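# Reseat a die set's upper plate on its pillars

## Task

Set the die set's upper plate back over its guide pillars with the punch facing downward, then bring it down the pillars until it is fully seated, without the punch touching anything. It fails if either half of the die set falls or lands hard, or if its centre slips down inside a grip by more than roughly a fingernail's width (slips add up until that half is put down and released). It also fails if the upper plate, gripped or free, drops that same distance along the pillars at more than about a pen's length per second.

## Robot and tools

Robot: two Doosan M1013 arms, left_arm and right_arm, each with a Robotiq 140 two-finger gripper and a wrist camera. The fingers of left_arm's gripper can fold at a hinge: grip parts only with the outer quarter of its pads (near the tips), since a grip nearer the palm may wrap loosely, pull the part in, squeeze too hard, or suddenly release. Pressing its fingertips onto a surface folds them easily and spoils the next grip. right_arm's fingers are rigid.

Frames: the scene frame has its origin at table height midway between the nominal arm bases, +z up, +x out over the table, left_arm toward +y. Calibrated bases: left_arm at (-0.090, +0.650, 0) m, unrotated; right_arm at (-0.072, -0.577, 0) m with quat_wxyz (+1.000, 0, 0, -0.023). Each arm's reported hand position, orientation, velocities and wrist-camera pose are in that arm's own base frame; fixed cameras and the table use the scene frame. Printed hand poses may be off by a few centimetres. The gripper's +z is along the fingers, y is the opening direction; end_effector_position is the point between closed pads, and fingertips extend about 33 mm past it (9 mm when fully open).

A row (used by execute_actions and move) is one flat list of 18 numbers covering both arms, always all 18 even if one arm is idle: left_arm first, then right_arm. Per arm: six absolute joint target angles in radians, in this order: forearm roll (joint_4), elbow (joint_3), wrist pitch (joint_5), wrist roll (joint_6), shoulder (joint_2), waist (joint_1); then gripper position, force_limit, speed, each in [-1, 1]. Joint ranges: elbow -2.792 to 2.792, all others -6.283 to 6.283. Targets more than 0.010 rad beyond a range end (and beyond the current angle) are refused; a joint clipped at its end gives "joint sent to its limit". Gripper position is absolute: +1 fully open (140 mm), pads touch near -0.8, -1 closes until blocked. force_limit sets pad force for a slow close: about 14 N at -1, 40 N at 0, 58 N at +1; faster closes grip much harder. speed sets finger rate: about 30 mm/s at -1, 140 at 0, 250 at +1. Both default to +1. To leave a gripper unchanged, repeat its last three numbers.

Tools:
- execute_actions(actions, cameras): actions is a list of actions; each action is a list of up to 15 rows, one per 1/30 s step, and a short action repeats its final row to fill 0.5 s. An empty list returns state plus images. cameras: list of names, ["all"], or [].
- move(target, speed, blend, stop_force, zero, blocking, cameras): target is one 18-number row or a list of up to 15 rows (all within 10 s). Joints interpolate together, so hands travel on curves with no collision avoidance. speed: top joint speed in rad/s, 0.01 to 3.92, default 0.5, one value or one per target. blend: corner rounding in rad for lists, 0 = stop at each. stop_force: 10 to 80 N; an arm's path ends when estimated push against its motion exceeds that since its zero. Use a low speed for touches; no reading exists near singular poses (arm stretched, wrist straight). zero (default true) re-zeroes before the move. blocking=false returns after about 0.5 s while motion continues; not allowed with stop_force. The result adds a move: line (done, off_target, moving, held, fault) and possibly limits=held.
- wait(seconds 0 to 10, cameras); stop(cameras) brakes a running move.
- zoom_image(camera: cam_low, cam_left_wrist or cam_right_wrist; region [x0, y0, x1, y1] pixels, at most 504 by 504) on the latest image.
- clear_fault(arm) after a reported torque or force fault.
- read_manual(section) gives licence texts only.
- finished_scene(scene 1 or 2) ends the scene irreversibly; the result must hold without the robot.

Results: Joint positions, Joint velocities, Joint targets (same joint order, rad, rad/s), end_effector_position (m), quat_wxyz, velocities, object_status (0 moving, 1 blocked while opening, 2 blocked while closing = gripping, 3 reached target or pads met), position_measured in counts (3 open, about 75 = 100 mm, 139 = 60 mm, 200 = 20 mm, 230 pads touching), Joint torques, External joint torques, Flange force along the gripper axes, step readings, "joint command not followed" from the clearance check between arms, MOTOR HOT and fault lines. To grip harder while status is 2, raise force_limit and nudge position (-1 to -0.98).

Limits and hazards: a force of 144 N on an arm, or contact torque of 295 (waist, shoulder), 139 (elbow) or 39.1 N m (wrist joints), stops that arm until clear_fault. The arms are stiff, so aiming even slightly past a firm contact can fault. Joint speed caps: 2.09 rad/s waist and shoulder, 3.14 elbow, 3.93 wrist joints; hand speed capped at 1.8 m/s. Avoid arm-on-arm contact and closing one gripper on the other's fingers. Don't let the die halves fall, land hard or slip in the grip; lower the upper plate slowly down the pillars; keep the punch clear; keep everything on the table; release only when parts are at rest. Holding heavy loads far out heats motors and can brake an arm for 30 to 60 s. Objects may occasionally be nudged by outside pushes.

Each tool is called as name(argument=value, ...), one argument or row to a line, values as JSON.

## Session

execute_actions(
  actions=[],
)

Scene clock: 0.00 s.
left_arm: end_effector_position=(+0.3514, +0.2288, +0.2243) position_measured=3 object_status=3 end_effector_quat_wxyz=(-0.479, +0.550, +0.679, -0.087) | right_arm: end_effector_position=(+1.0662, -0.2083, +0.1012) position_measured=3 object_status=3 end_effector_quat_wxyz=(+0.044, +0.223, +0.974, -0.005)
Joint names: [forearm roll, elbow, wrist pitch, wrist roll, shoulder, waist]
Joint positions: left_arm=[0.513 1.97 1.793 -0.244 0.278 0.097] | right_arm=[-0.01 0.768 1.337 -1.341 0.949 -0.222]
Joint velocities: within noise
Joint torques (N m): no reading
External joint torques (N m): no reading
Flange force (N): no reading
Joint targets: left_arm=[0.513 1.970 1.793 -0.244 0.278 0.097] | right_arm=[-0.010 0.768 1.337 -1.341 0.949 -0.222]
Tool commands: left_gripper/position=+1.0 left_gripper/force_limit=+1.0 left_gripper/speed=+1.0 right_gripper/position=+1.0 right_gripper/force_limit=+1.0 right_gripper/speed=+1.0

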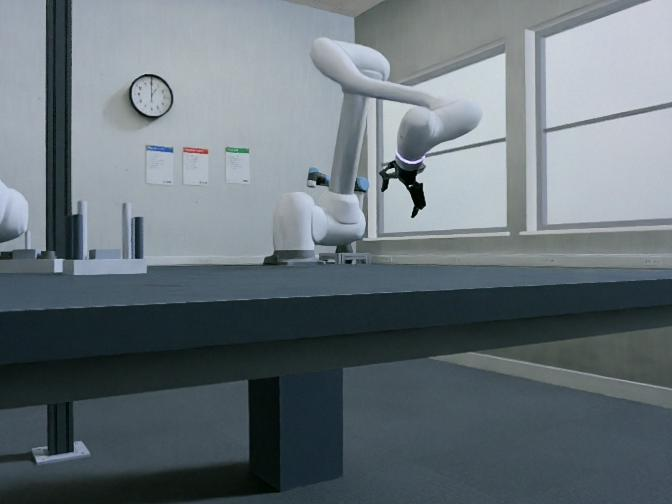

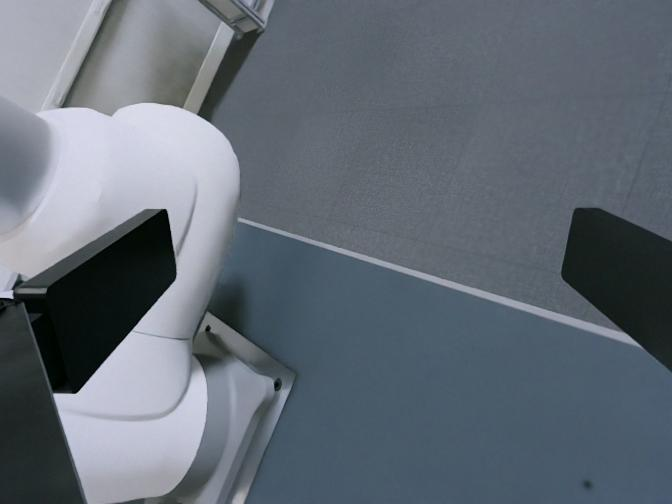

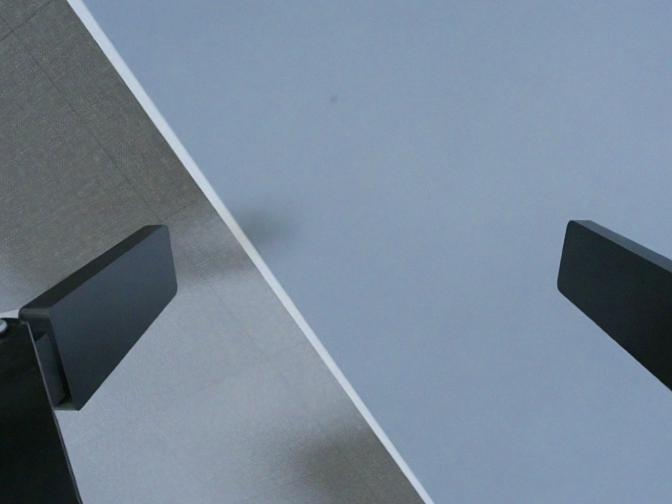

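move(
  target=[
    [0.513,1.970,1.793,-0.244,0.278,0.097,1,1,-1,0,1.568,1.588,-1.571,-0.014,-0.222,1,1,-1],
    [0.513,1.970,1.793,-0.244,0.278,0.097,1,1,-1,0,1.568,1.588,-1.571,-0.014,0.5,1,1,-1],
  ],
  speed=0.8,
  blend=0.1,
  cameras=["cam_right_wrist"],
)

Scene clock: 22.90 s.
left_arm: end_effector_position=(+0.3511, +0.2288, +0.2241) position_measured=3 object_status=3 end_effector_quat_wxyz=(-0.480, +0.549, +0.679, -0.088) | right_arm: end_effector_position=(+0.4663, +0.2940, +0.4493) position_measured=3 object_status=3 end_effector_quat_wxyz=(+0.000, -0.247, +0.969, +0.000)
Joint names: [forearm roll, elbow, wrist pitch, wrist roll, shoulder, waist]
Joint positions: left_arm=[0.513 1.97 1.793 -0.244 0.278 0.097] | right_arm=[0 1.568 1.588 -1.571 -0.014 0.5]
Joint torques (N m): left_arm=[3.86 -33.13 2.3 -0.09 -65.68 -0.54] | right_arm=[3.76 -40.97 0.06 -0.4 -42.72 -0.91]
External joint torques (N m): left_arm=[0.13 0.87 -0.22 0.06 4.84 0.38] | right_arm=[0.55 -1.06 -0.01 0.4 1.98 0.87]
Flange force (N): left_arm=[-1.7 7.8 0.5] | right_arm=[-4.9 2.6 -2.0]
Joint targets: left_arm=[0.513 1.970 1.793 -0.244 0.278 0.097] | right_arm=[0.000 1.568 1.588 -1.571 -0.014 0.500]
move: done; blend cut to 0 rad at target 1
Images, in order (width x height): cam_right_wrist 672x504.

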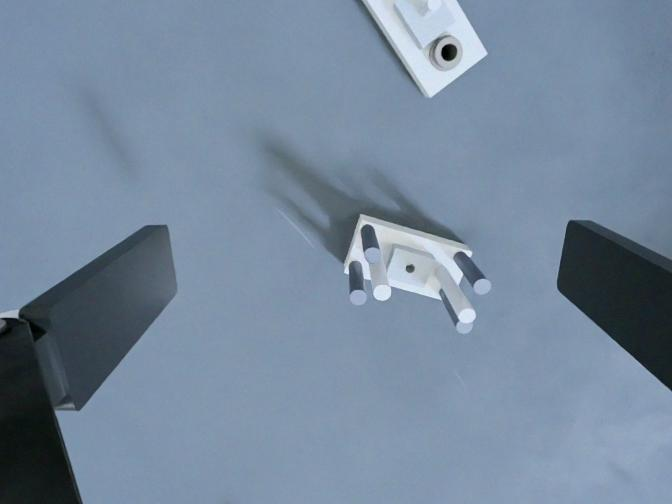

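zoom_image(
  camera="cam_right_wrist",
  region=[335, 205, 505, 345],
)

move(
  target=[
    [0,0.8526,1.533,-0.521,0.7557,-0.3,1,1,-1,0,1.568,1.588,-1.571,-0.014,-0.9,1,1,-1],
    [0,0.8526,1.533,-0.521,0.7557,-1.272,1,1,-1,0,1.568,1.588,-1.571,-0.014,-1.0,1,1,-1],
  ],
  speed=0.8,
  cameras=["cam_left_wrist"],
)

Scaled by 2.965 from the camera's 672x504 image, which has a finer 960x720 frame.

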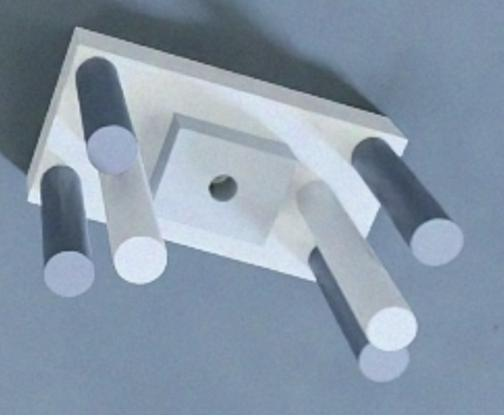

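Scene clock: 84.53 s.
left_arm: end_effector_position=(+0.3229, -0.9301, +0.2502) position_measured=3 object_status=3 end_effector_quat_wxyz=(+0.000, +0.917, +0.399, +0.000) | right_arm: end_effector_position=(+0.3263, -0.4443, +0.4493) position_measured=3 object_status=3 end_effector_quat_wxyz=(+0.000, +0.479, +0.878, +0.000)
Joint names: [forearm roll, elbow, wrist pitch, wrist roll, shoulder, waist]
Joint positions: left_arm=[0 0.853 1.533 -0.521 0.756 -1.272] | right_arm=[0 1.568 1.588 -1.571 -0.014 -1]
Joint torques (N m): left_arm=[4.29 -43.43 0.17 -0.06 -119.76 -0.71] | right_arm=[3.78 -41.06 0.11 -0.29 -42.05 -0.01]
External joint torques (N m): left_arm=[0.05 1.53 -0.16 0.06 7.02 0.56] | right_arm=[0.54 -1 -0.06 0.29 1.25 -0.03]
Flange force (N): left_arm=[-3.7 8.3 3.4] | right_arm=[-3.6 0.7 -1.7]
Joint targets: left_arm=[0.000 0.853 1.533 -0.521 0.756 -1.272] | right_arm=[0.000 1.568 1.588 -1.571 -0.014 -1.000]
move: done
Images, in order (width x height): cam_left_wrist 672x504.

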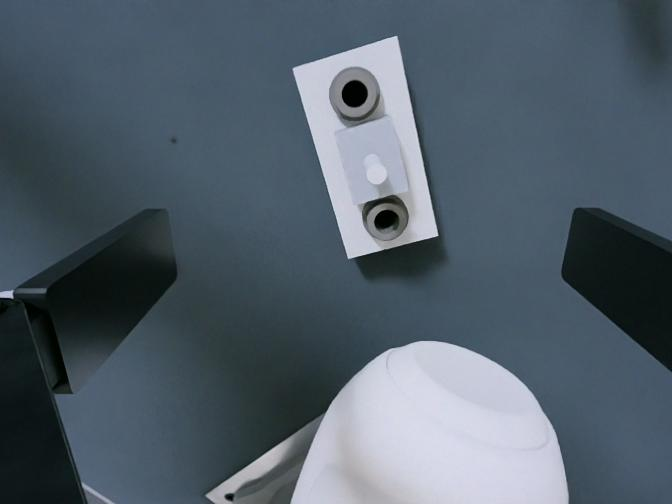

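zoom_image(
  camera="cam_left_wrist",
  region=[285, 30, 445, 265],
)

Scaled by 2.145 from the camera's 672x504 image, which has a finer 960x720 frame.

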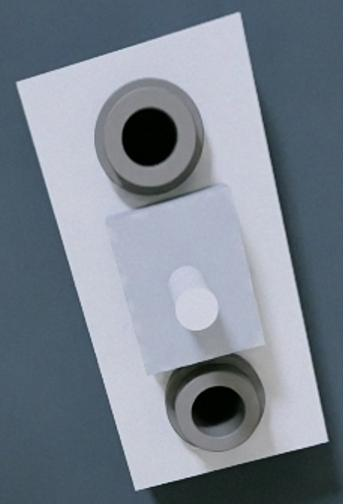

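zoom_image(
  camera="cam_left_wrist",
  region=[322, 62, 387, 127],
)

zoom_image(
  camera="cam_left_wrist",
  region=[353, 185, 418, 250],
)

Scaled by 7.754 from the camera's 672x504 image, which has a finer 960x720 frame.

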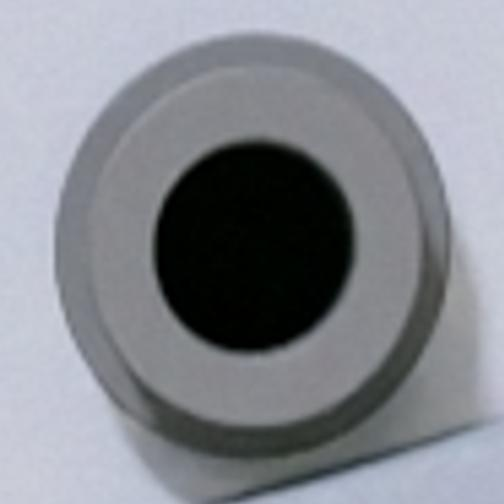

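Scaled by 7.754 from the camera's 672x504 image, which has a finer 960x720 frame.

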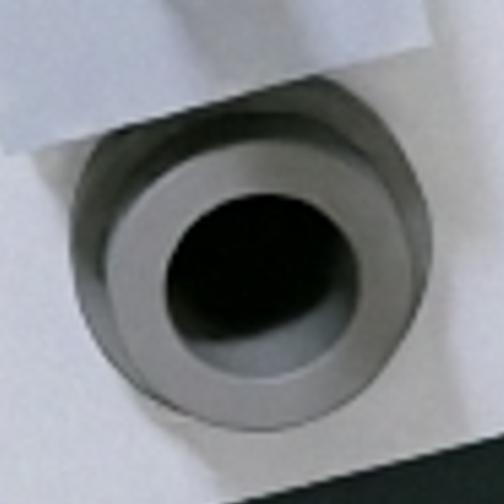

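move(
  target=[0,1.01,1.3626,-0.756,0.769,-1.2362,1,1,-1,0,1.568,1.588,-1.571,-0.014,-1.0,1,1,-1],
  cameras=["cam_left_wrist"],
)

Scene clock: 136.43 s.
left_arm: end_effector_position=(+0.3538, -0.9125, +0.1498) position_measured=3 object_status=3 end_effector_quat_wxyz=(+0.000, +0.855, +0.519, +0.000) | right_arm: end_effector_position=(+0.3263, -0.4443, +0.4493) position_measured=3 object_status=3 end_effector_quat_wxyz=(+0.000, +0.479, +0.878, +0.000)
Joint names: [forearm roll, elbow, wrist pitch, wrist roll, shoulder, waist]
Joint positions: left_arm=[0 1.01 1.363 -0.756 0.769 -1.236] | right_arm=[0 1.568 1.588 -1.571 -0.014 -1]
Joint torques (N m): left_arm=[4.17 -42.62 0.16 -0.05 -119.92 -0.73] | right_arm=[3.87 -41.2 0.09 -0.25 -41.53 -0.75]
External joint torques (N m): left_arm=[0.05 1.75 -0.15 0.05 7.57 0.27] | right_arm=[0.45 -0.9 -0.04 0.25 0.62 0.63]
Flange force (N): left_arm=[-5.1 6.3 5.2] | right_arm=[-2.4 1.7 -1.6]
Joint targets: left_arm=[0.000 1.010 1.363 -0.756 0.769 -1.236] | right_arm=[0.000 1.568 1.588 -1.571 -0.014 -1.000]
move: done
Images, in order (width x height): cam_left_wrist 672x504.

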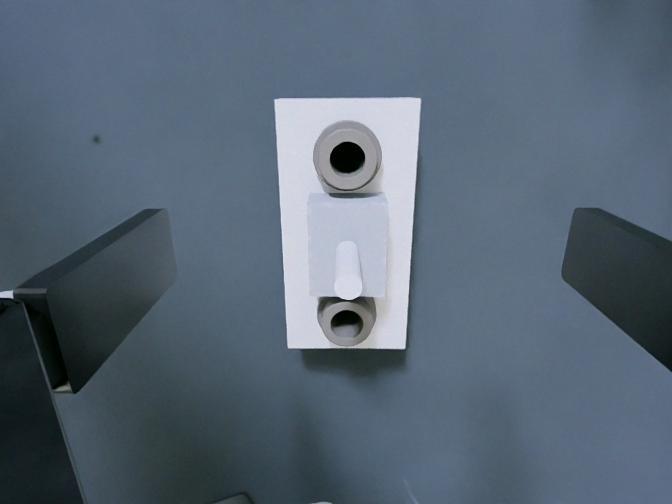

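move(
  target=[0,1.121,1.2005,-0.7594,0.8201,-1.2396,1,1,-1,0,1.568,1.588,-1.571,-0.014,-1.0,1,1,-1],
  speed=0.15,
  stop_force=20,
  cameras=["cam_left_wrist"],
)

move(
  target=[0,1.121,1.2005,-0.7594,0.8201,-1.2396,-1,1,-1,0,1.568,1.588,-1.571,-0.014,-1.0,1,1,-1],
  cameras=["cam_left_wrist"],
)

Scene clock: 154.37 s.
left_arm: end_effector_position=(+0.3495, -0.9103, +0.0405) position_measured=3 object_status=3 end_effector_quat_wxyz=(+0.000, +0.855, +0.519, +0.000) | right_arm: end_effector_position=(+0.3263, -0.4443, +0.4493) position_measured=3 object_status=3 end_effector_quat_wxyz=(+0.000, +0.479, +0.878, +0.000)
Joint names: [forearm roll, elbow, wrist pitch, wrist roll, shoulder, waist]
Joint positions: left_arm=[0 1.121 1.2 -0.759 0.82 -1.24] | right_arm=[0 1.568 1.588 -1.571 -0.014 -1]
Joint torques (N m): left_arm=[3.94 -40.48 0.17 -0.06 -121.83 -0.69] | right_arm=[3.81 -41.13 -0.02 -0.32 -41.9 -1.35]
External joint torques (N m): left_arm=[0.1 1.37 -0.15 0.06 7.14 0.21] | right_arm=[0.53 -1.03 0.07 0.32 0.9 1.34]
Flange force (N): left_arm=[-4.7 5.8 5.8] | right_arm=[-3.1 3.2 -2.0]
Joint targets: left_arm=[0.000 1.121 1.200 -0.759 0.820 -1.240] | right_arm=[0.000 1.568 1.588 -1.571 -0.014 -1.000]
move: done
Images, in order (width x height): cam_left_wrist 672x504.

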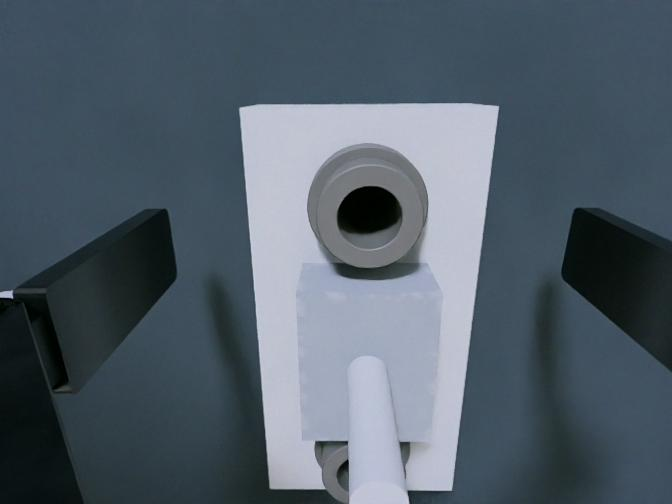

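Scene clock: 157.23 s.
left_arm: end_effector_position=(+0.3495, -0.9103, +0.0407) position_measured=111 object_status=0 end_effector_quat_wxyz=(+0.000, +0.855, +0.519, +0.000) | right_arm: end_effector_position=(+0.3263, -0.4443, +0.4493) position_measured=3 object_status=3 end_effector_quat_wxyz=(+0.000, +0.479, +0.878, +0.000)
Joint names: [forearm roll, elbow, wrist pitch, wrist roll, shoulder, waist]
Joint positions: left_arm=[0 1.121 1.201 -0.759 0.82 -1.24] | right_arm=[0 1.568 1.588 -1.571 -0.014 -1]
Joint torques (N m): left_arm=[5.02 -33.39 -3.29 -0.63 -100.25 2.57] | right_arm=[3.93 -41.24 0 -0.39 -41.82 0.17]
External joint torques (N m): left_arm=[-0.99 -5.48 3.31 0.63 -13.74 -2.56] | right_arm=[0.38 -0.79 0.04 0.39 1.4 -0.38]
Flange force (N): left_arm=[-0.8 -2.1 -17.3] | right_arm=[-3.5 0.2 -1.5]
Joint targets: left_arm=[0.000 1.121 1.200 -0.759 0.820 -1.240] | right_arm=[0.000 1.568 1.588 -1.571 -0.014 -1.000]
move: done
Images, in order (width x height): cam_left_wrist 672x504.

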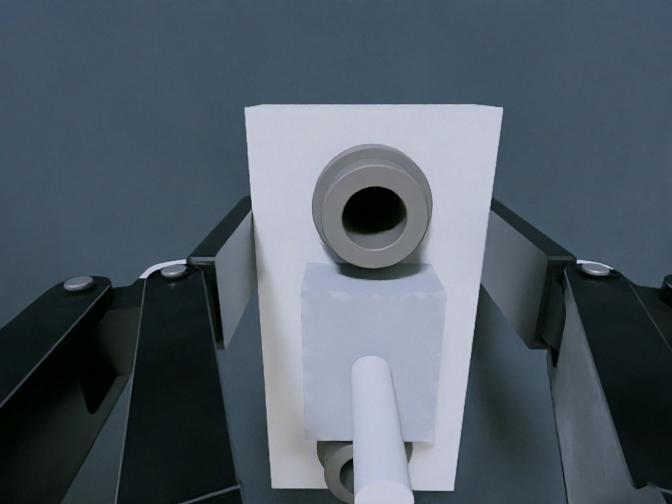

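wait(
  seconds=0.5,
)

move(
  target=[0,1.0222,1.357,-0.7594,0.7624,-1.2396,-1,1,-1,0,1.568,1.588,-1.571,-0.014,-1.0,1,1,-1],
  speed=0.08,
  cameras=["cam_left_wrist"],
)

Scene clock: 171.07 s.
left_arm: end_effector_position=(+0.3495, -0.9103, +0.0406) position_measured=111 object_status=2 end_effector_quat_wxyz=(+0.000, +0.855, +0.519, +0.000) | right_arm: end_effector_position=(+0.3263, -0.4443, +0.4493) position_measured=3 object_status=3 end_effector_quat_wxyz=(+0.000, +0.479, +0.878, +0.000)
Joint names: [forearm roll, elbow, wrist pitch, wrist roll, shoulder, waist]
Joint positions: left_arm=[0 1.121 1.201 -0.759 0.82 -1.24] | right_arm=[0 1.568 1.588 -1.571 -0.014 -1]
Joint torques (N m): left_arm=[5.02 -33.75 -3.42 -0.63 -100.71 2.61] | right_arm=[3.88 -41.14 0.11 -0.22 -42.11 -0.77]
External joint torques (N m): left_arm=[-0.93 -5.83 3.45 0.63 -15.48 -2.59] | right_arm=[0.43 -0.84 -0.07 0.22 1.82 0.7]
Flange force (N): left_arm=[0.3 -3.4 -18.8] | right_arm=[-4.3 1.9 -1.4]
Joint targets: left_arm=[0.000 1.121 1.200 -0.759 0.820 -1.240] | right_arm=[0.000 1.568 1.588 -1.571 -0.014 -1.000]
Tool commands: left_gripper/position=-1.0 left_gripper/force_limit=+1.0 left_gripper/speed=-1.0 right_gripper/position=+1.0 right_gripper/force_limit=+1.0 right_gripper/speed=-1.0
wait: 0.50 s; at rest from the start

Scene clock: 173.30 s.
left_arm: end_effector_position=(+0.3495, -0.9103, +0.1499) position_measured=111 object_status=2 end_effector_quat_wxyz=(+0.000, +0.855, +0.519, +0.000) | right_arm: end_effector_position=(+0.3263, -0.4443, +0.4493) position_measured=3 object_status=3 end_effector_quat_wxyz=(+0.000, +0.479, +0.878, +0.000)
Joint names: [forearm roll, elbow, wrist pitch, wrist roll, shoulder, waist]
Joint positions: left_arm=[0 1.022 1.357 -0.759 0.762 -1.24] | right_arm=[0 1.568 1.588 -1.571 -0.014 -1]
Joint torques (N m): left_arm=[3.7 -52.96 -0.23 -0.04 -137.59 -0.83] | right_arm=[3.86 -41.27 0.03 -0.28 -42.11 -0.91]
External joint torques (N m): left_arm=[0.57 11.69 0.25 0.04 24.35 0.84] | right_arm=[0.44 -0.66 0 0.28 1.97 0.73]
Flange force (N): left_arm=[-3.9 5.7 22.4] | right_arm=[-4.2 2.1 -1.3]
Joint targets: left_arm=[0.000 1.022 1.357 -0.759 0.762 -1.240] | right_arm=[0.000 1.568 1.588 -1.571 -0.014 -1.000]
move: done
Images, in order (width x height): cam_left_wrist 672x504.

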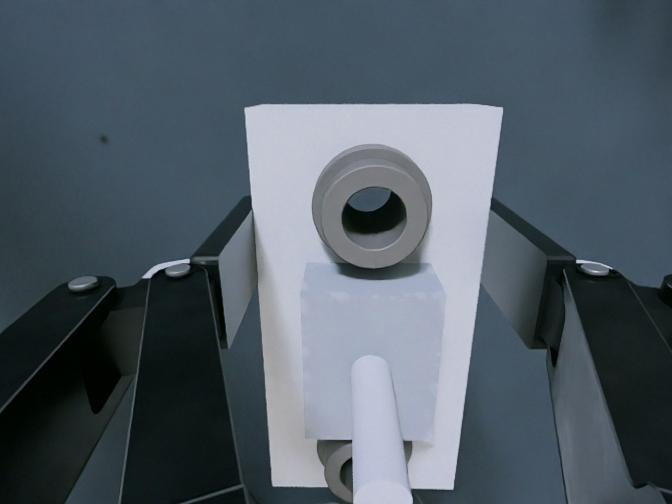

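move(
  target=[0,2.274,-0.609,-1.571,-0.0944,-1.047,-1,1,-1,1.4373,1.8199,1.8064,-0.522,0.2572,-0.6,1,1,-1],
  speed=0.5,
  cameras=["cam_left_wrist"],
)

Scene clock: 195.00 s.
left_arm: end_effector_position=(+0.3963, -0.6172, +0.4501) position_measured=111 object_status=2 end_effector_quat_wxyz=(+0.612, +0.353, +0.612, -0.354) | right_arm: end_effector_position=(+0.6608, -0.0220, +0.4810) position_measured=3 object_status=3 end_effector_quat_wxyz=(-0.411, +0.575, +0.411, +0.575)
Joint names: [forearm roll, elbow, wrist pitch, wrist roll, shoulder, waist]
Joint positions: left_arm=[0 2.274 -0.609 -1.571 -0.094 -1.047] | right_arm=[1.437 1.82 1.806 -0.522 0.257 -0.6]
Joint torques (N m): left_arm=[3.44 -53.18 -9.06 -0.06 -45.04 -0.62] | right_arm=[2.39 -37.21 1.34 -0.39 -65.71 -0.37]
External joint torques (N m): left_arm=[0.1 15.82 6.29 0.06 17.58 0.72] | right_arm=[0.41 -0.79 0 0.39 1.74 0.11]
Flange force (N): left_arm=[24.4 2.5 5.2] | right_arm=[0.2 4.3 -0.4]
Joint targets: left_arm=[0.000 2.274 -0.609 -1.571 -0.094 -1.047] | right_arm=[1.437 1.820 1.806 -0.522 0.257 -0.600]
move: done
Images, in order (width x height): cam_left_wrist 672x504.

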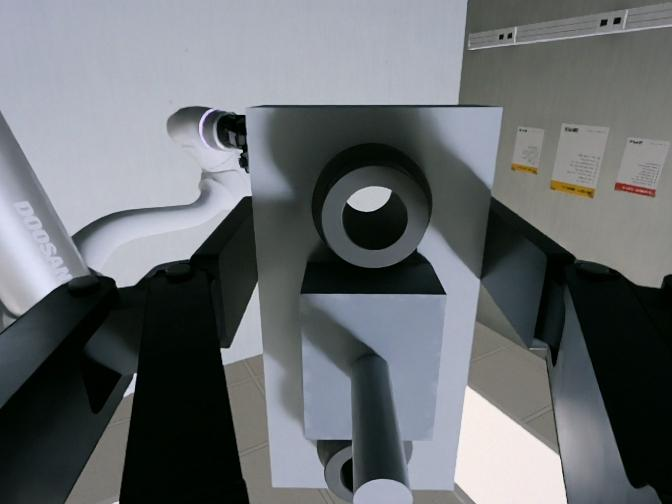

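move(
  target=[0,2.274,-0.609,-1.571,-0.0944,-1.047,-1,1,-1,1.4373,1.8199,1.8064,-0.522,0.2572,0.2995,1,1,-1],
  speed=0.6,
  cameras=["cam_right_wrist","cam_low"],
)

Scene clock: 212.77 s.
left_arm: end_effector_position=(+0.3963, -0.6172, +0.4501) position_measured=111 object_status=2 end_effector_quat_wxyz=(+0.612, +0.353, +0.612, -0.354) | right_arm: end_effector_position=(+0.4283, +0.5037, +0.4810) position_measured=3 object_status=3 end_effector_quat_wxyz=(+0.620, -0.339, -0.620, -0.339)
Joint names: [forearm roll, elbow, wrist pitch, wrist roll, shoulder, waist]
Joint positions: left_arm=[0 2.274 -0.609 -1.571 -0.094 -1.047] | right_arm=[1.437 1.82 1.806 -0.522 0.257 0.299]
Joint torques (N m): left_arm=[3.44 -53.47 -9.15 -0.07 -44.92 -0.61] | right_arm=[2.42 -37.32 1.36 -0.34 -65.78 -1.15]
External joint torques (N m): left_arm=[0.11 16.12 6.38 0.07 17.42 0.65] | right_arm=[0.37 -0.88 0 0.34 0.73 1.34]
Flange force (N): left_arm=[24.3 2.2 4.4] | right_arm=[1.0 3.5 1.7]
Joint targets: left_arm=[0.000 2.274 -0.609 -1.571 -0.094 -1.047] | right_arm=[1.437 1.820 1.806 -0.522 0.257 0.299]
move: done
Images, in order (width x height): cam_low 672x504, cam_right_wrist 672x504.

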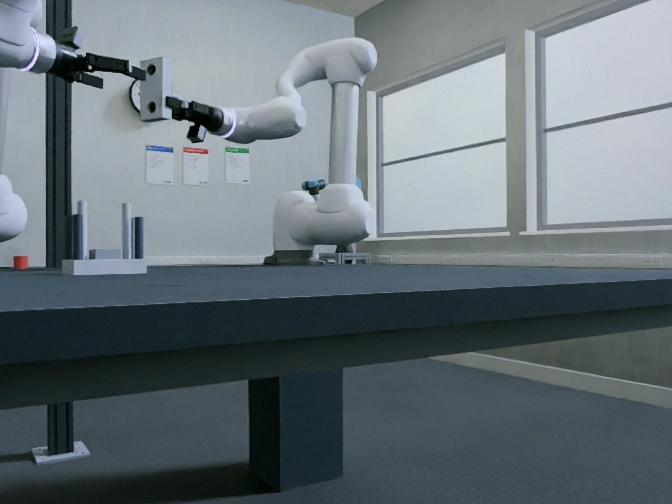

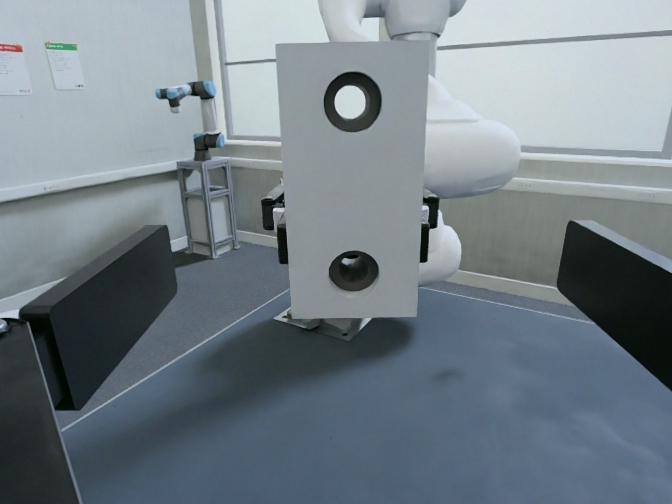

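zoom_image(
  camera="cam_right_wrist",
  region=[318, 68, 388, 138],
)

zoom_image(
  camera="cam_right_wrist",
  region=[318, 236, 388, 306],
)

move(
  target=[0,2.274,-0.609,-1.571,-0.0944,-1.047,-1,1,-1,1.5297,1.8461,1.6452,-0.5058,0.2294,0.4847,1,1,-1],
  speed=0.06,
  cameras=["cam_right_wrist"],
)

Scaled by 7.200 from the camera's 672x504 image, which has a finer 960x720 frame.

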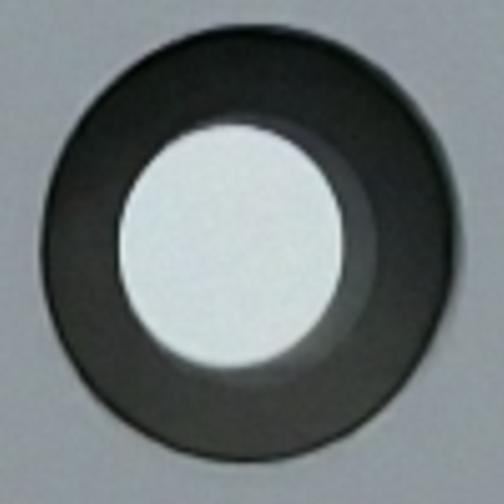

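Scaled by 7.200 from the camera's 672x504 image, which has a finer 960x720 frame.

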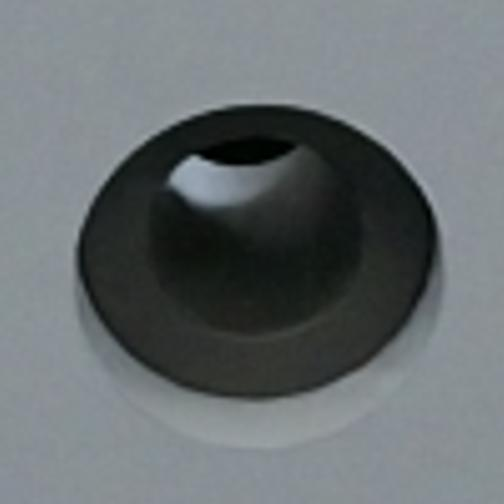

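Scene clock: 225.40 s.
left_arm: end_effector_position=(+0.3963, -0.6172, +0.4501) position_measured=111 object_status=2 end_effector_quat_wxyz=(+0.612, +0.353, +0.612, -0.354) | right_arm: end_effector_position=(+0.3623, +0.6042, +0.4860) position_measured=3 object_status=3 end_effector_quat_wxyz=(+0.620, -0.339, -0.620, -0.339)
Joint names: [forearm roll, elbow, wrist pitch, wrist roll, shoulder, waist]
Joint positions: left_arm=[0 2.274 -0.609 -1.571 -0.094 -1.047] | right_arm=[1.53 1.846 1.645 -0.506 0.229 0.485]
Joint torques (N m): left_arm=[3.48 -53.5 -9.18 -0.05 -45.02 -0.52] | right_arm=[2.12 -37.63 1.19 -0.26 -64.01 -0.86]
External joint torques (N m): left_arm=[0.08 16.14 6.42 0.05 17.67 0.4] | right_arm=[0.41 -1.06 0.13 0.26 1.58 0.86]
Flange force (N): left_arm=[24.5 1.6 4.8] | right_arm=[0.3 4.6 1.4]
Joint targets: left_arm=[0.000 2.274 -0.609 -1.571 -0.094 -1.047] | right_arm=[1.530 1.846 1.645 -0.506 0.229 0.485]
move: done
Images, in order (width x height): cam_right_wrist 672x504.

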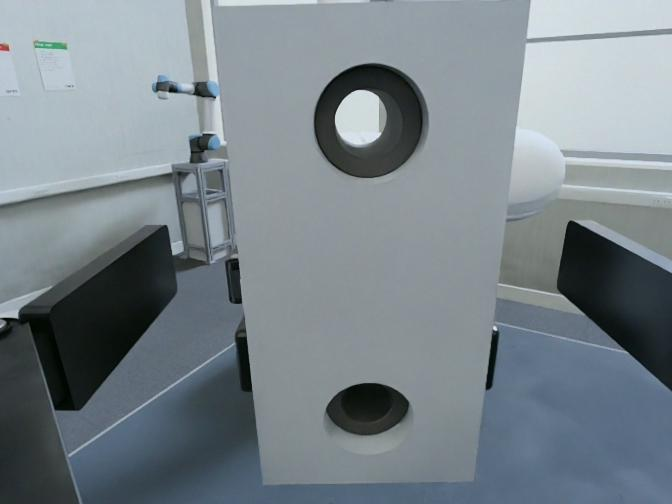

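move(
  target=[0,2.274,-0.609,-1.571,-0.0944,-1.047,-1,1,-1,1.5297,1.8461,1.6452,-0.5058,0.2294,0.4847,-1,1,0.2],
  cameras=["cam_right_wrist"],
)

wait(
  seconds=0.5,
)

Scene clock: 242.33 s.
left_arm: end_effector_position=(+0.3964, -0.6171, +0.4501) position_measured=111 object_status=2 end_effector_quat_wxyz=(+0.612, +0.353, +0.612, -0.354) | right_arm: end_effector_position=(+0.3622, +0.6042, +0.4860) position_measured=111 object_status=0 end_effector_quat_wxyz=(+0.620, -0.339, -0.620, -0.339)
Joint names: [forearm roll, elbow, wrist pitch, wrist roll, shoulder, waist]
Joint positions: left_arm=[0 2.274 -0.609 -1.571 -0.094 -1.047] | right_arm=[1.53 1.846 1.645 -0.506 0.229 0.485]
Joint torques (N m): left_arm=[5.42 -57.97 -9.03 0.61 -40.82 -7.06] | right_arm=[3.61 -38.8 -1.37 0.05 -60.58 3.96]
External joint torques (N m): left_arm=[-1.86 20.59 6.26 -0.61 13.38 7.06] | right_arm=[-1.04 0.03 2.72 -0.05 -2.29 -3.79]
Flange force (N): left_arm=[24.7 10.9 -9.3] | right_arm=[1.8 -4.3 -10.5]
Joint targets: left_arm=[0.000 2.274 -0.609 -1.571 -0.094 -1.047] | right_arm=[1.530 1.846 1.645 -0.506 0.229 0.485]
move: done
Images, in order (width x height): cam_right_wrist 672x504.

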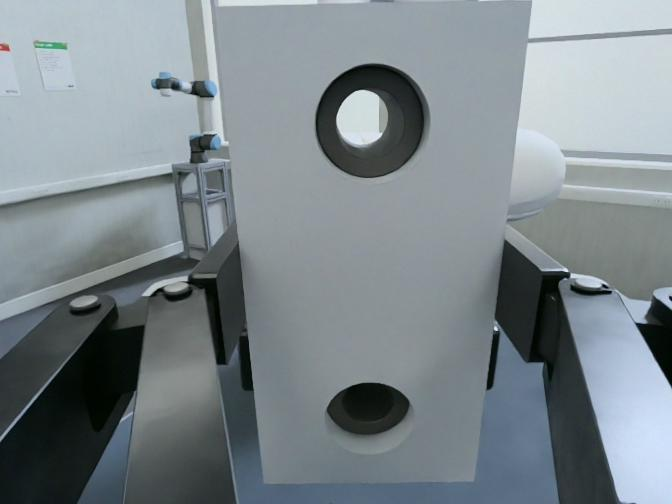

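Scene clock: 242.83 s.
left_arm: end_effector_position=(+0.3963, -0.6171, +0.4501) position_measured=111 object_status=2 end_effector_quat_wxyz=(+0.612, +0.353, +0.612, -0.354) | right_arm: end_effector_position=(+0.3622, +0.6042, +0.4860) position_measured=111 object_status=2 end_effector_quat_wxyz=(+0.620, -0.339, -0.620, -0.339)
Joint names: [forearm roll, elbow, wrist pitch, wrist roll, shoulder, waist]
Joint positions: left_arm=[0 2.274 -0.609 -1.571 -0.094 -1.047] | right_arm=[1.53 1.846 1.645 -0.506 0.229 0.485]
Joint torques (N m): left_arm=[5.73 -58.09 -9.03 0.63 -40.72 -7.8] | right_arm=[3.86 -39.3 -1.64 0.02 -60.1 4.43]
External joint torques (N m): left_arm=[-2.18 20.72 6.26 -0.63 13.2 7.75] | right_arm=[-1.31 0.69 2.98 -0.02 -2.12 -4.25]
Flange force (N): left_arm=[24.7 11.3 -9.8] | right_arm=[1.0 -5.4 -11.7]
Joint targets: left_arm=[0.000 2.274 -0.609 -1.571 -0.094 -1.047] | right_arm=[1.530 1.846 1.645 -0.506 0.229 0.485]
Tool commands: left_gripper/position=-1.0 left_gripper/force_limit=+1.0 left_gripper/speed=-1.0 right_gripper/position=-1.0 right_gripper/force_limit=+1.0 right_gripper/speed=+0.2
wait: 0.50 s; at rest by 0.17 s

move(
  target=[
    [0,2.274,-0.609,-1.571,-0.0944,-1.047,1,1,-1,1.5297,1.8461,1.6452,-0.5058,0.2294,0.4847,-1,1,0.2],
    [0,2.3889,-0.5758,-1.571,-0.2423,-1.047,1,1,-1,1.5297,1.8461,1.6452,-0.5058,0.2294,0.4847,-1,1,0.2],
    [0,2.4774,-0.5158,-1.571,-0.3908,-1.047,1,1,-1,1.5297,1.8461,1.6452,-0.5058,0.2294,0.4847,-1,1,0.2],
    [0,2.4774,-0.5158,-1.571,-0.3908,-0.0706,1,1,-1,1.5297,1.8461,1.6452,-0.5058,0.2294,0.4847,-1,1,0.2],
  ],
  speed=[0.1,0.1,0.3,0.7],
  cameras=["cam_right_wrist"],
)

Scene clock: 264.77 s.
left_arm: end_effector_position=(+0.5836, -0.0067, +0.4500) position_measured=3 object_status=3 end_effector_quat_wxyz=(+0.707, +0.025, +0.707, -0.025) | right_arm: end_effector_position=(+0.3623, +0.6042, +0.4860) position_measured=111 object_status=2 end_effector_quat_wxyz=(+0.620, -0.339, -0.620, -0.339)
Joint names: [forearm roll, elbow, wrist pitch, wrist roll, shoulder, waist]
Joint positions: left_arm=[0 2.477 -0.516 -1.571 -0.391 -0.071] | right_arm=[1.53 1.846 1.645 -0.506 0.229 0.485]
Joint torques (N m): left_arm=[3.69 -40.56 -2.7 -0.07 -2.6 -0.43] | right_arm=[7.43 -45.99 4.35 -0.33 -74.08 -1.18]
External joint torques (N m): left_arm=[0.08 1.18 -0.02 0.07 2.84 0.44] | right_arm=[-4.85 7.2 -3.01 0.33 11.54 1.07]
Flange force (N): left_arm=[0.0 0.0 0.0] | right_arm=[-16.8 3.5 2.0]
Joint targets: left_arm=[0.000 2.477 -0.516 -1.571 -0.391 -0.071] | right_arm=[1.530 1.846 1.645 -0.506 0.229 0.485]
move: done
Images, in order (width x height): cam_right_wrist 672x504.

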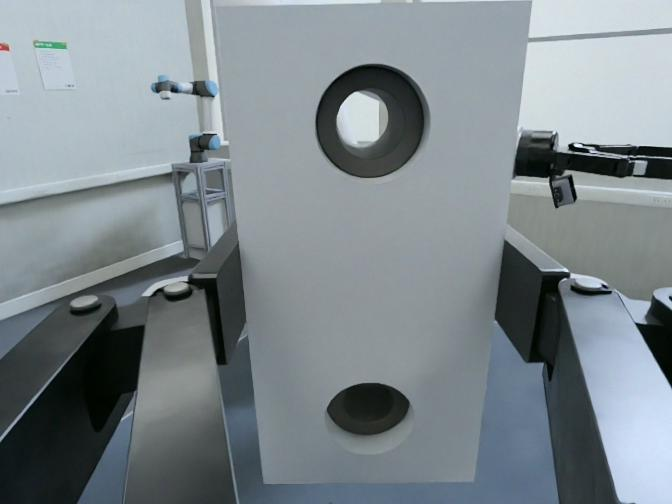

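move(
  target=[0,2.4774,-0.5158,-1.571,-0.3908,-0.0706,1,1,-1,0,1.3899,1.471,-2.73,0.2807,0.6287,-1,1,0.2],
  speed=0.5,
  cameras=["cam_right_wrist","cam_low"],
)

Scene clock: 286.23 s.
left_arm: end_effector_position=(+0.5836, -0.0067, +0.4500) position_measured=3 object_status=3 end_effector_quat_wxyz=(+0.707, +0.025, +0.707, -0.025) | right_arm: end_effector_position=(+0.5685, +0.4560, +0.3600) position_measured=111 object_status=2 end_effector_quat_wxyz=(+0.000, +0.780, -0.626, +0.000)
Joint names: [forearm roll, elbow, wrist pitch, wrist roll, shoulder, waist]
Joint positions: left_arm=[0 2.477 -0.516 -1.571 -0.391 -0.071] | right_arm=[0 1.39 1.471 -2.73 0.281 0.629]
Joint torques (N m): left_arm=[3.65 -40.63 -2.69 -0.06 -2.73 -0.23] | right_arm=[3.87 -50.54 -0.04 -0.32 -85.28 -1.02]
External joint torques (N m): left_arm=[0.11 1.25 -0.03 0.06 2.9 0.21] | right_arm=[0.39 8.62 0.06 0.31 14.16 1.12]
Flange force (N): left_arm=[0.0 0.0 0.0] | right_arm=[-3.9 -3.5 15.9]
Joint targets: left_arm=[0.000 2.477 -0.516 -1.571 -0.391 -0.071] | right_arm=[0.000 1.390 1.471 -2.730 0.281 0.629]
move: done
Images, in order (width x height): cam_low 672x504, cam_right_wrist 672x504.

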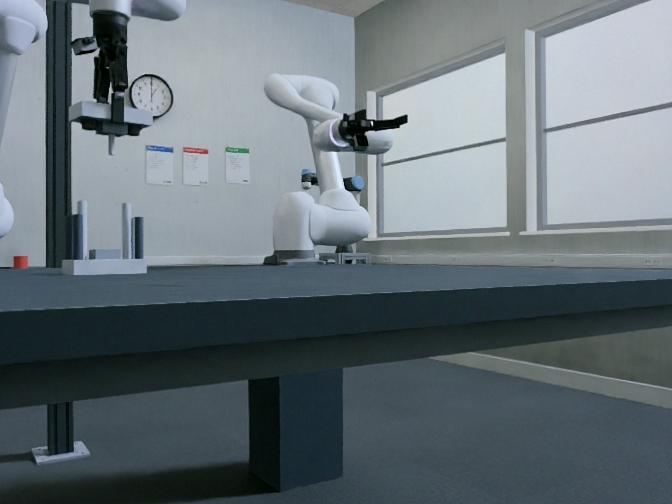

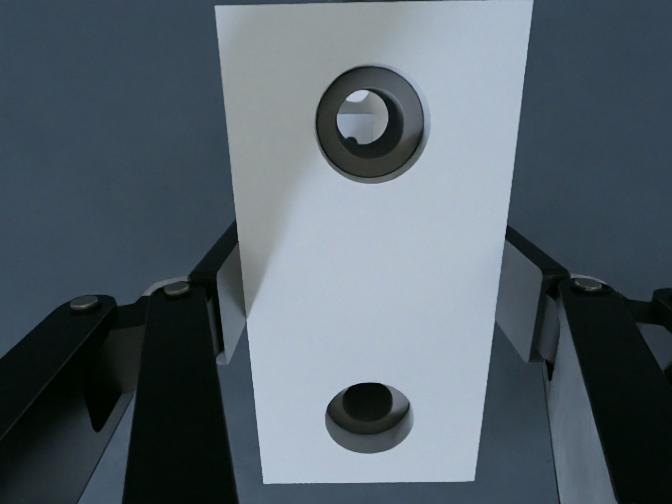

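zoom_image(
  camera="cam_low",
  region=[50, 80, 170, 280],
)

zoom_image(
  camera="cam_low",
  region=[60, 90, 160, 160],
)

zoom_image(
  camera="cam_low",
  region=[55, 195, 155, 280],
)

zoom_image(
  camera="cam_right_wrist",
  region=[335, 85, 405, 155],
)

Scaled by 2.520 from the camera's 672x504 image, which has a finer 960x720 frame.

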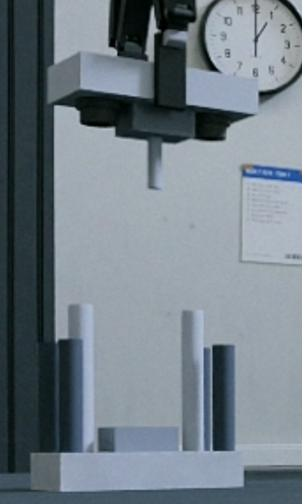

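Scaled by 5.040 from the camera's 672x504 image, which has a finer 960x720 frame.

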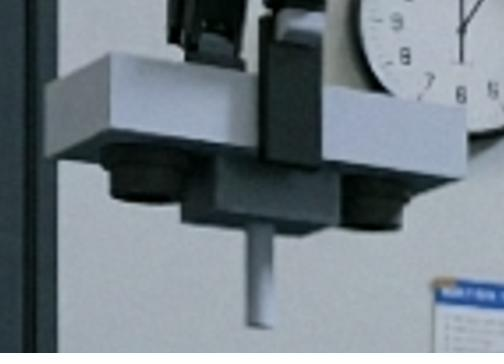

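Scaled by 5.040 from the camera's 672x504 image, which has a finer 960x720 frame.

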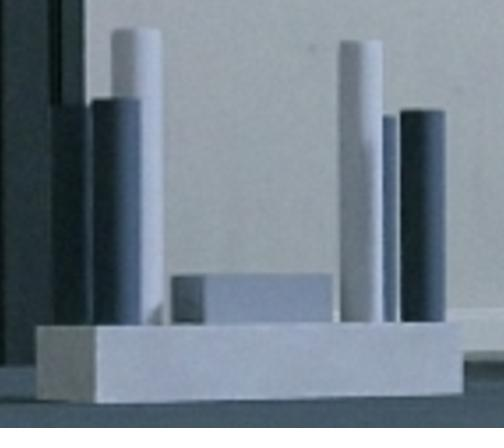

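Scaled by 7.200 from the camera's 672x504 image, which has a finer 960x720 frame.

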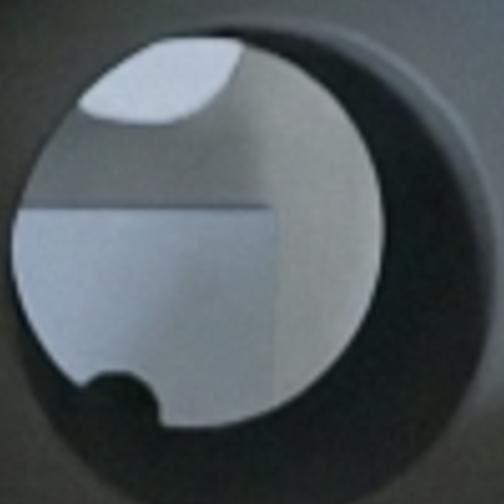

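move(
  target=[0,2.4774,-0.5158,-1.571,-0.3908,-0.0706,1,1,-1,0,1.5437,1.3096,-2.7446,0.2883,0.6141,-1,1,0.2],
  speed=0.12,
  cameras=["cam_right_wrist","cam_low"],
)

zoom_image(
  camera="cam_right_wrist",
  region=[335, 85, 405, 155],
)

zoom_image(
  camera="cam_low",
  region=[50, 110, 170, 280],
)

Scene clock: 344.10 s.
left_arm: end_effector_position=(+0.5836, -0.0067, +0.4500) position_measured=3 object_status=3 end_effector_quat_wxyz=(+0.707, +0.025, +0.707, -0.025) | right_arm: end_effector_position=(+0.5656, +0.4410, +0.2700) position_measured=111 object_status=2 end_effector_quat_wxyz=(+0.000, +0.780, -0.626, +0.000)
Joint names: [forearm roll, elbow, wrist pitch, wrist roll, shoulder, waist]
Joint positions: left_arm=[0 2.477 -0.516 -1.571 -0.391 -0.071] | right_arm=[0 1.544 1.31 -2.745 0.288 0.614]
Joint torques (N m): left_arm=[3.65 -40.6 -2.69 -0.05 -2.42 -0.37] | right_arm=[3.59 -49.01 0.08 -0.33 -84.69 -1.07]
External joint torques (N m): left_arm=[0.1 1.25 -0.03 0.05 2.67 0.41] | right_arm=[0.54 8.37 -0.07 0.33 14.35 1.07]
Flange force (N): left_arm=[0.0 0.0 0.0] | right_arm=[-4.0 -3.8 17.0]
Joint targets: left_arm=[0.000 2.477 -0.516 -1.571 -0.391 -0.071] | right_arm=[0.000 1.544 1.310 -2.745 0.288 0.614]
move: done
Images, in order (width x height): cam_low 672x504, cam_right_wrist 672x504.

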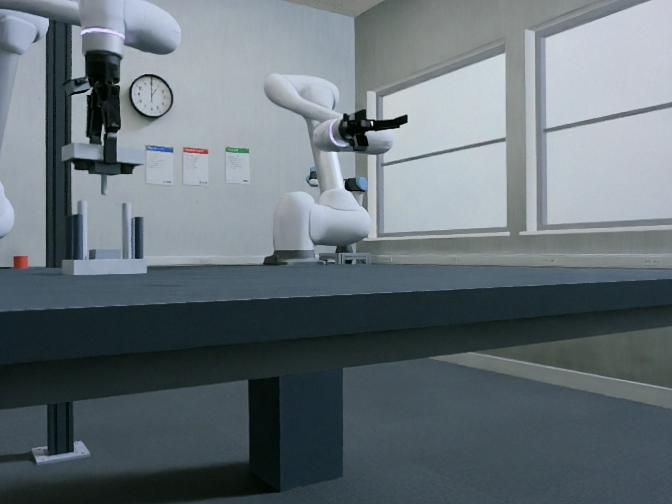

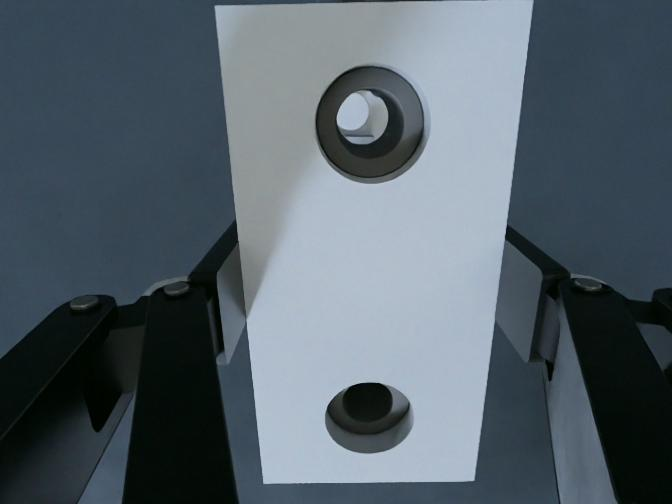

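Scaled by 7.200 from the camera's 672x504 image, which has a finer 960x720 frame.

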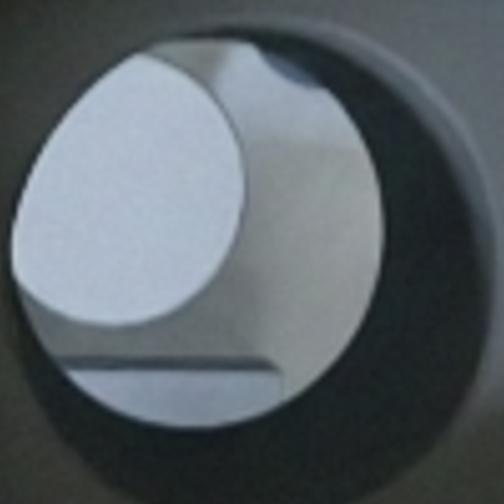

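Scaled by 2.965 from the camera's 672x504 image, which has a finer 960x720 frame.

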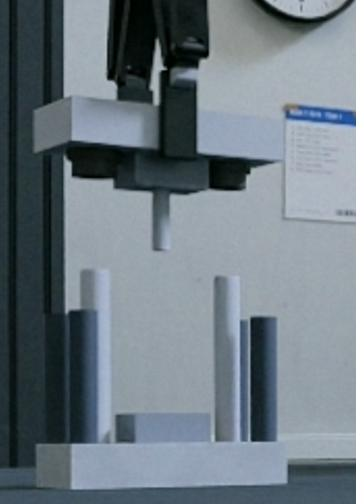

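move(
  target=[0,2.4774,-0.5158,-1.571,-0.3908,-0.0706,1,1,-1,0,1.6197,1.1995,-2.7467,0.3224,0.6120,-1,1,0.2],
  speed=0.08,
  cameras=["cam_right_wrist","cam_low"],
)

zoom_image(
  camera="cam_right_wrist",
  region=[335, 85, 405, 155],
)

zoom_image(
  camera="cam_low",
  region=[50, 140, 170, 280],
)

Scene clock: 364.13 s.
left_arm: end_effector_position=(+0.5836, -0.0067, +0.4500) position_measured=3 object_status=3 end_effector_quat_wxyz=(+0.707, +0.025, +0.707, -0.025) | right_arm: end_effector_position=(+0.5673, +0.4404, +0.2051) position_measured=111 object_status=2 end_effector_quat_wxyz=(+0.000, +0.780, -0.626, +0.000)
Joint names: [forearm roll, elbow, wrist pitch, wrist roll, shoulder, waist]
Joint positions: left_arm=[0 2.477 -0.516 -1.571 -0.391 -0.071] | right_arm=[0 1.62 1.2 -2.747 0.322 0.612]
Joint torques (N m): left_arm=[3.69 -40.61 -2.7 -0.04 -2.39 -0.57] | right_arm=[3.67 -47.49 -0.04 -0.3 -86.53 -0.87]
External joint torques (N m): left_arm=[0.08 1.24 -0.02 0.04 2.72 0.53] | right_arm=[0.31 8.35 0.06 0.3 14.42 0.95]
Flange force (N): left_arm=[0.0 0.0 0.0] | right_arm=[-3.5 -3.3 17.6]
Joint targets: left_arm=[0.000 2.477 -0.516 -1.571 -0.391 -0.071] | right_arm=[0.000 1.620 1.200 -2.747 0.322 0.612]
move: done
Images, in order (width x height): cam_low 672x504, cam_right_wrist 672x504.

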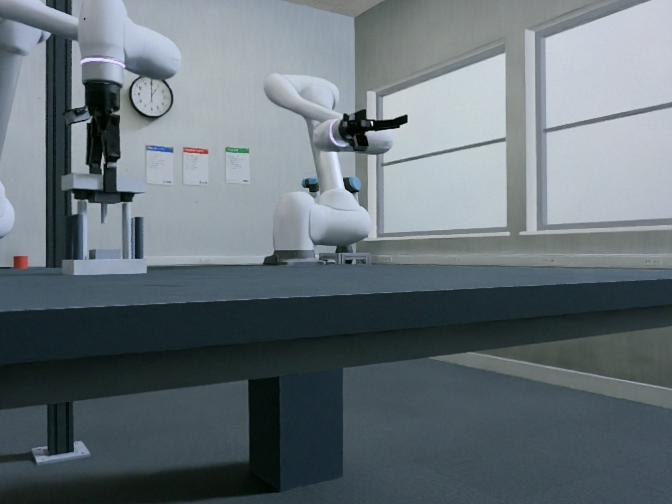

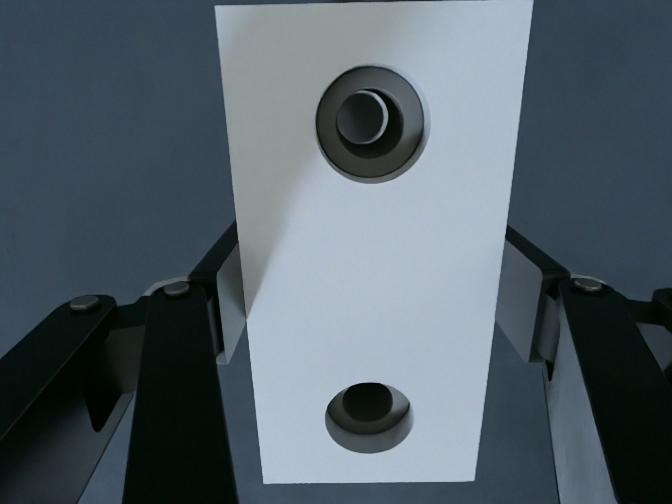

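Scaled by 7.200 from the camera's 672x504 image, which has a finer 960x720 frame.

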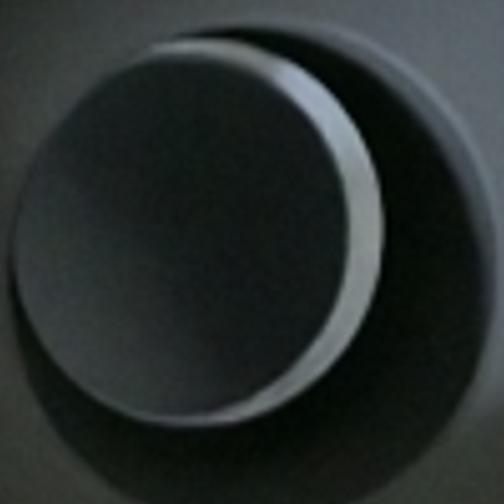

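Scaled by 3.600 from the camera's 672x504 image, which has a finer 960x720 frame.

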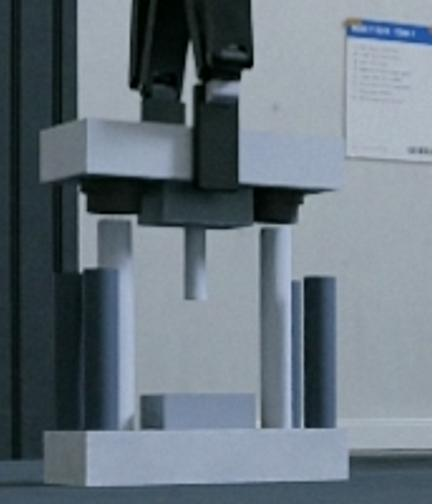

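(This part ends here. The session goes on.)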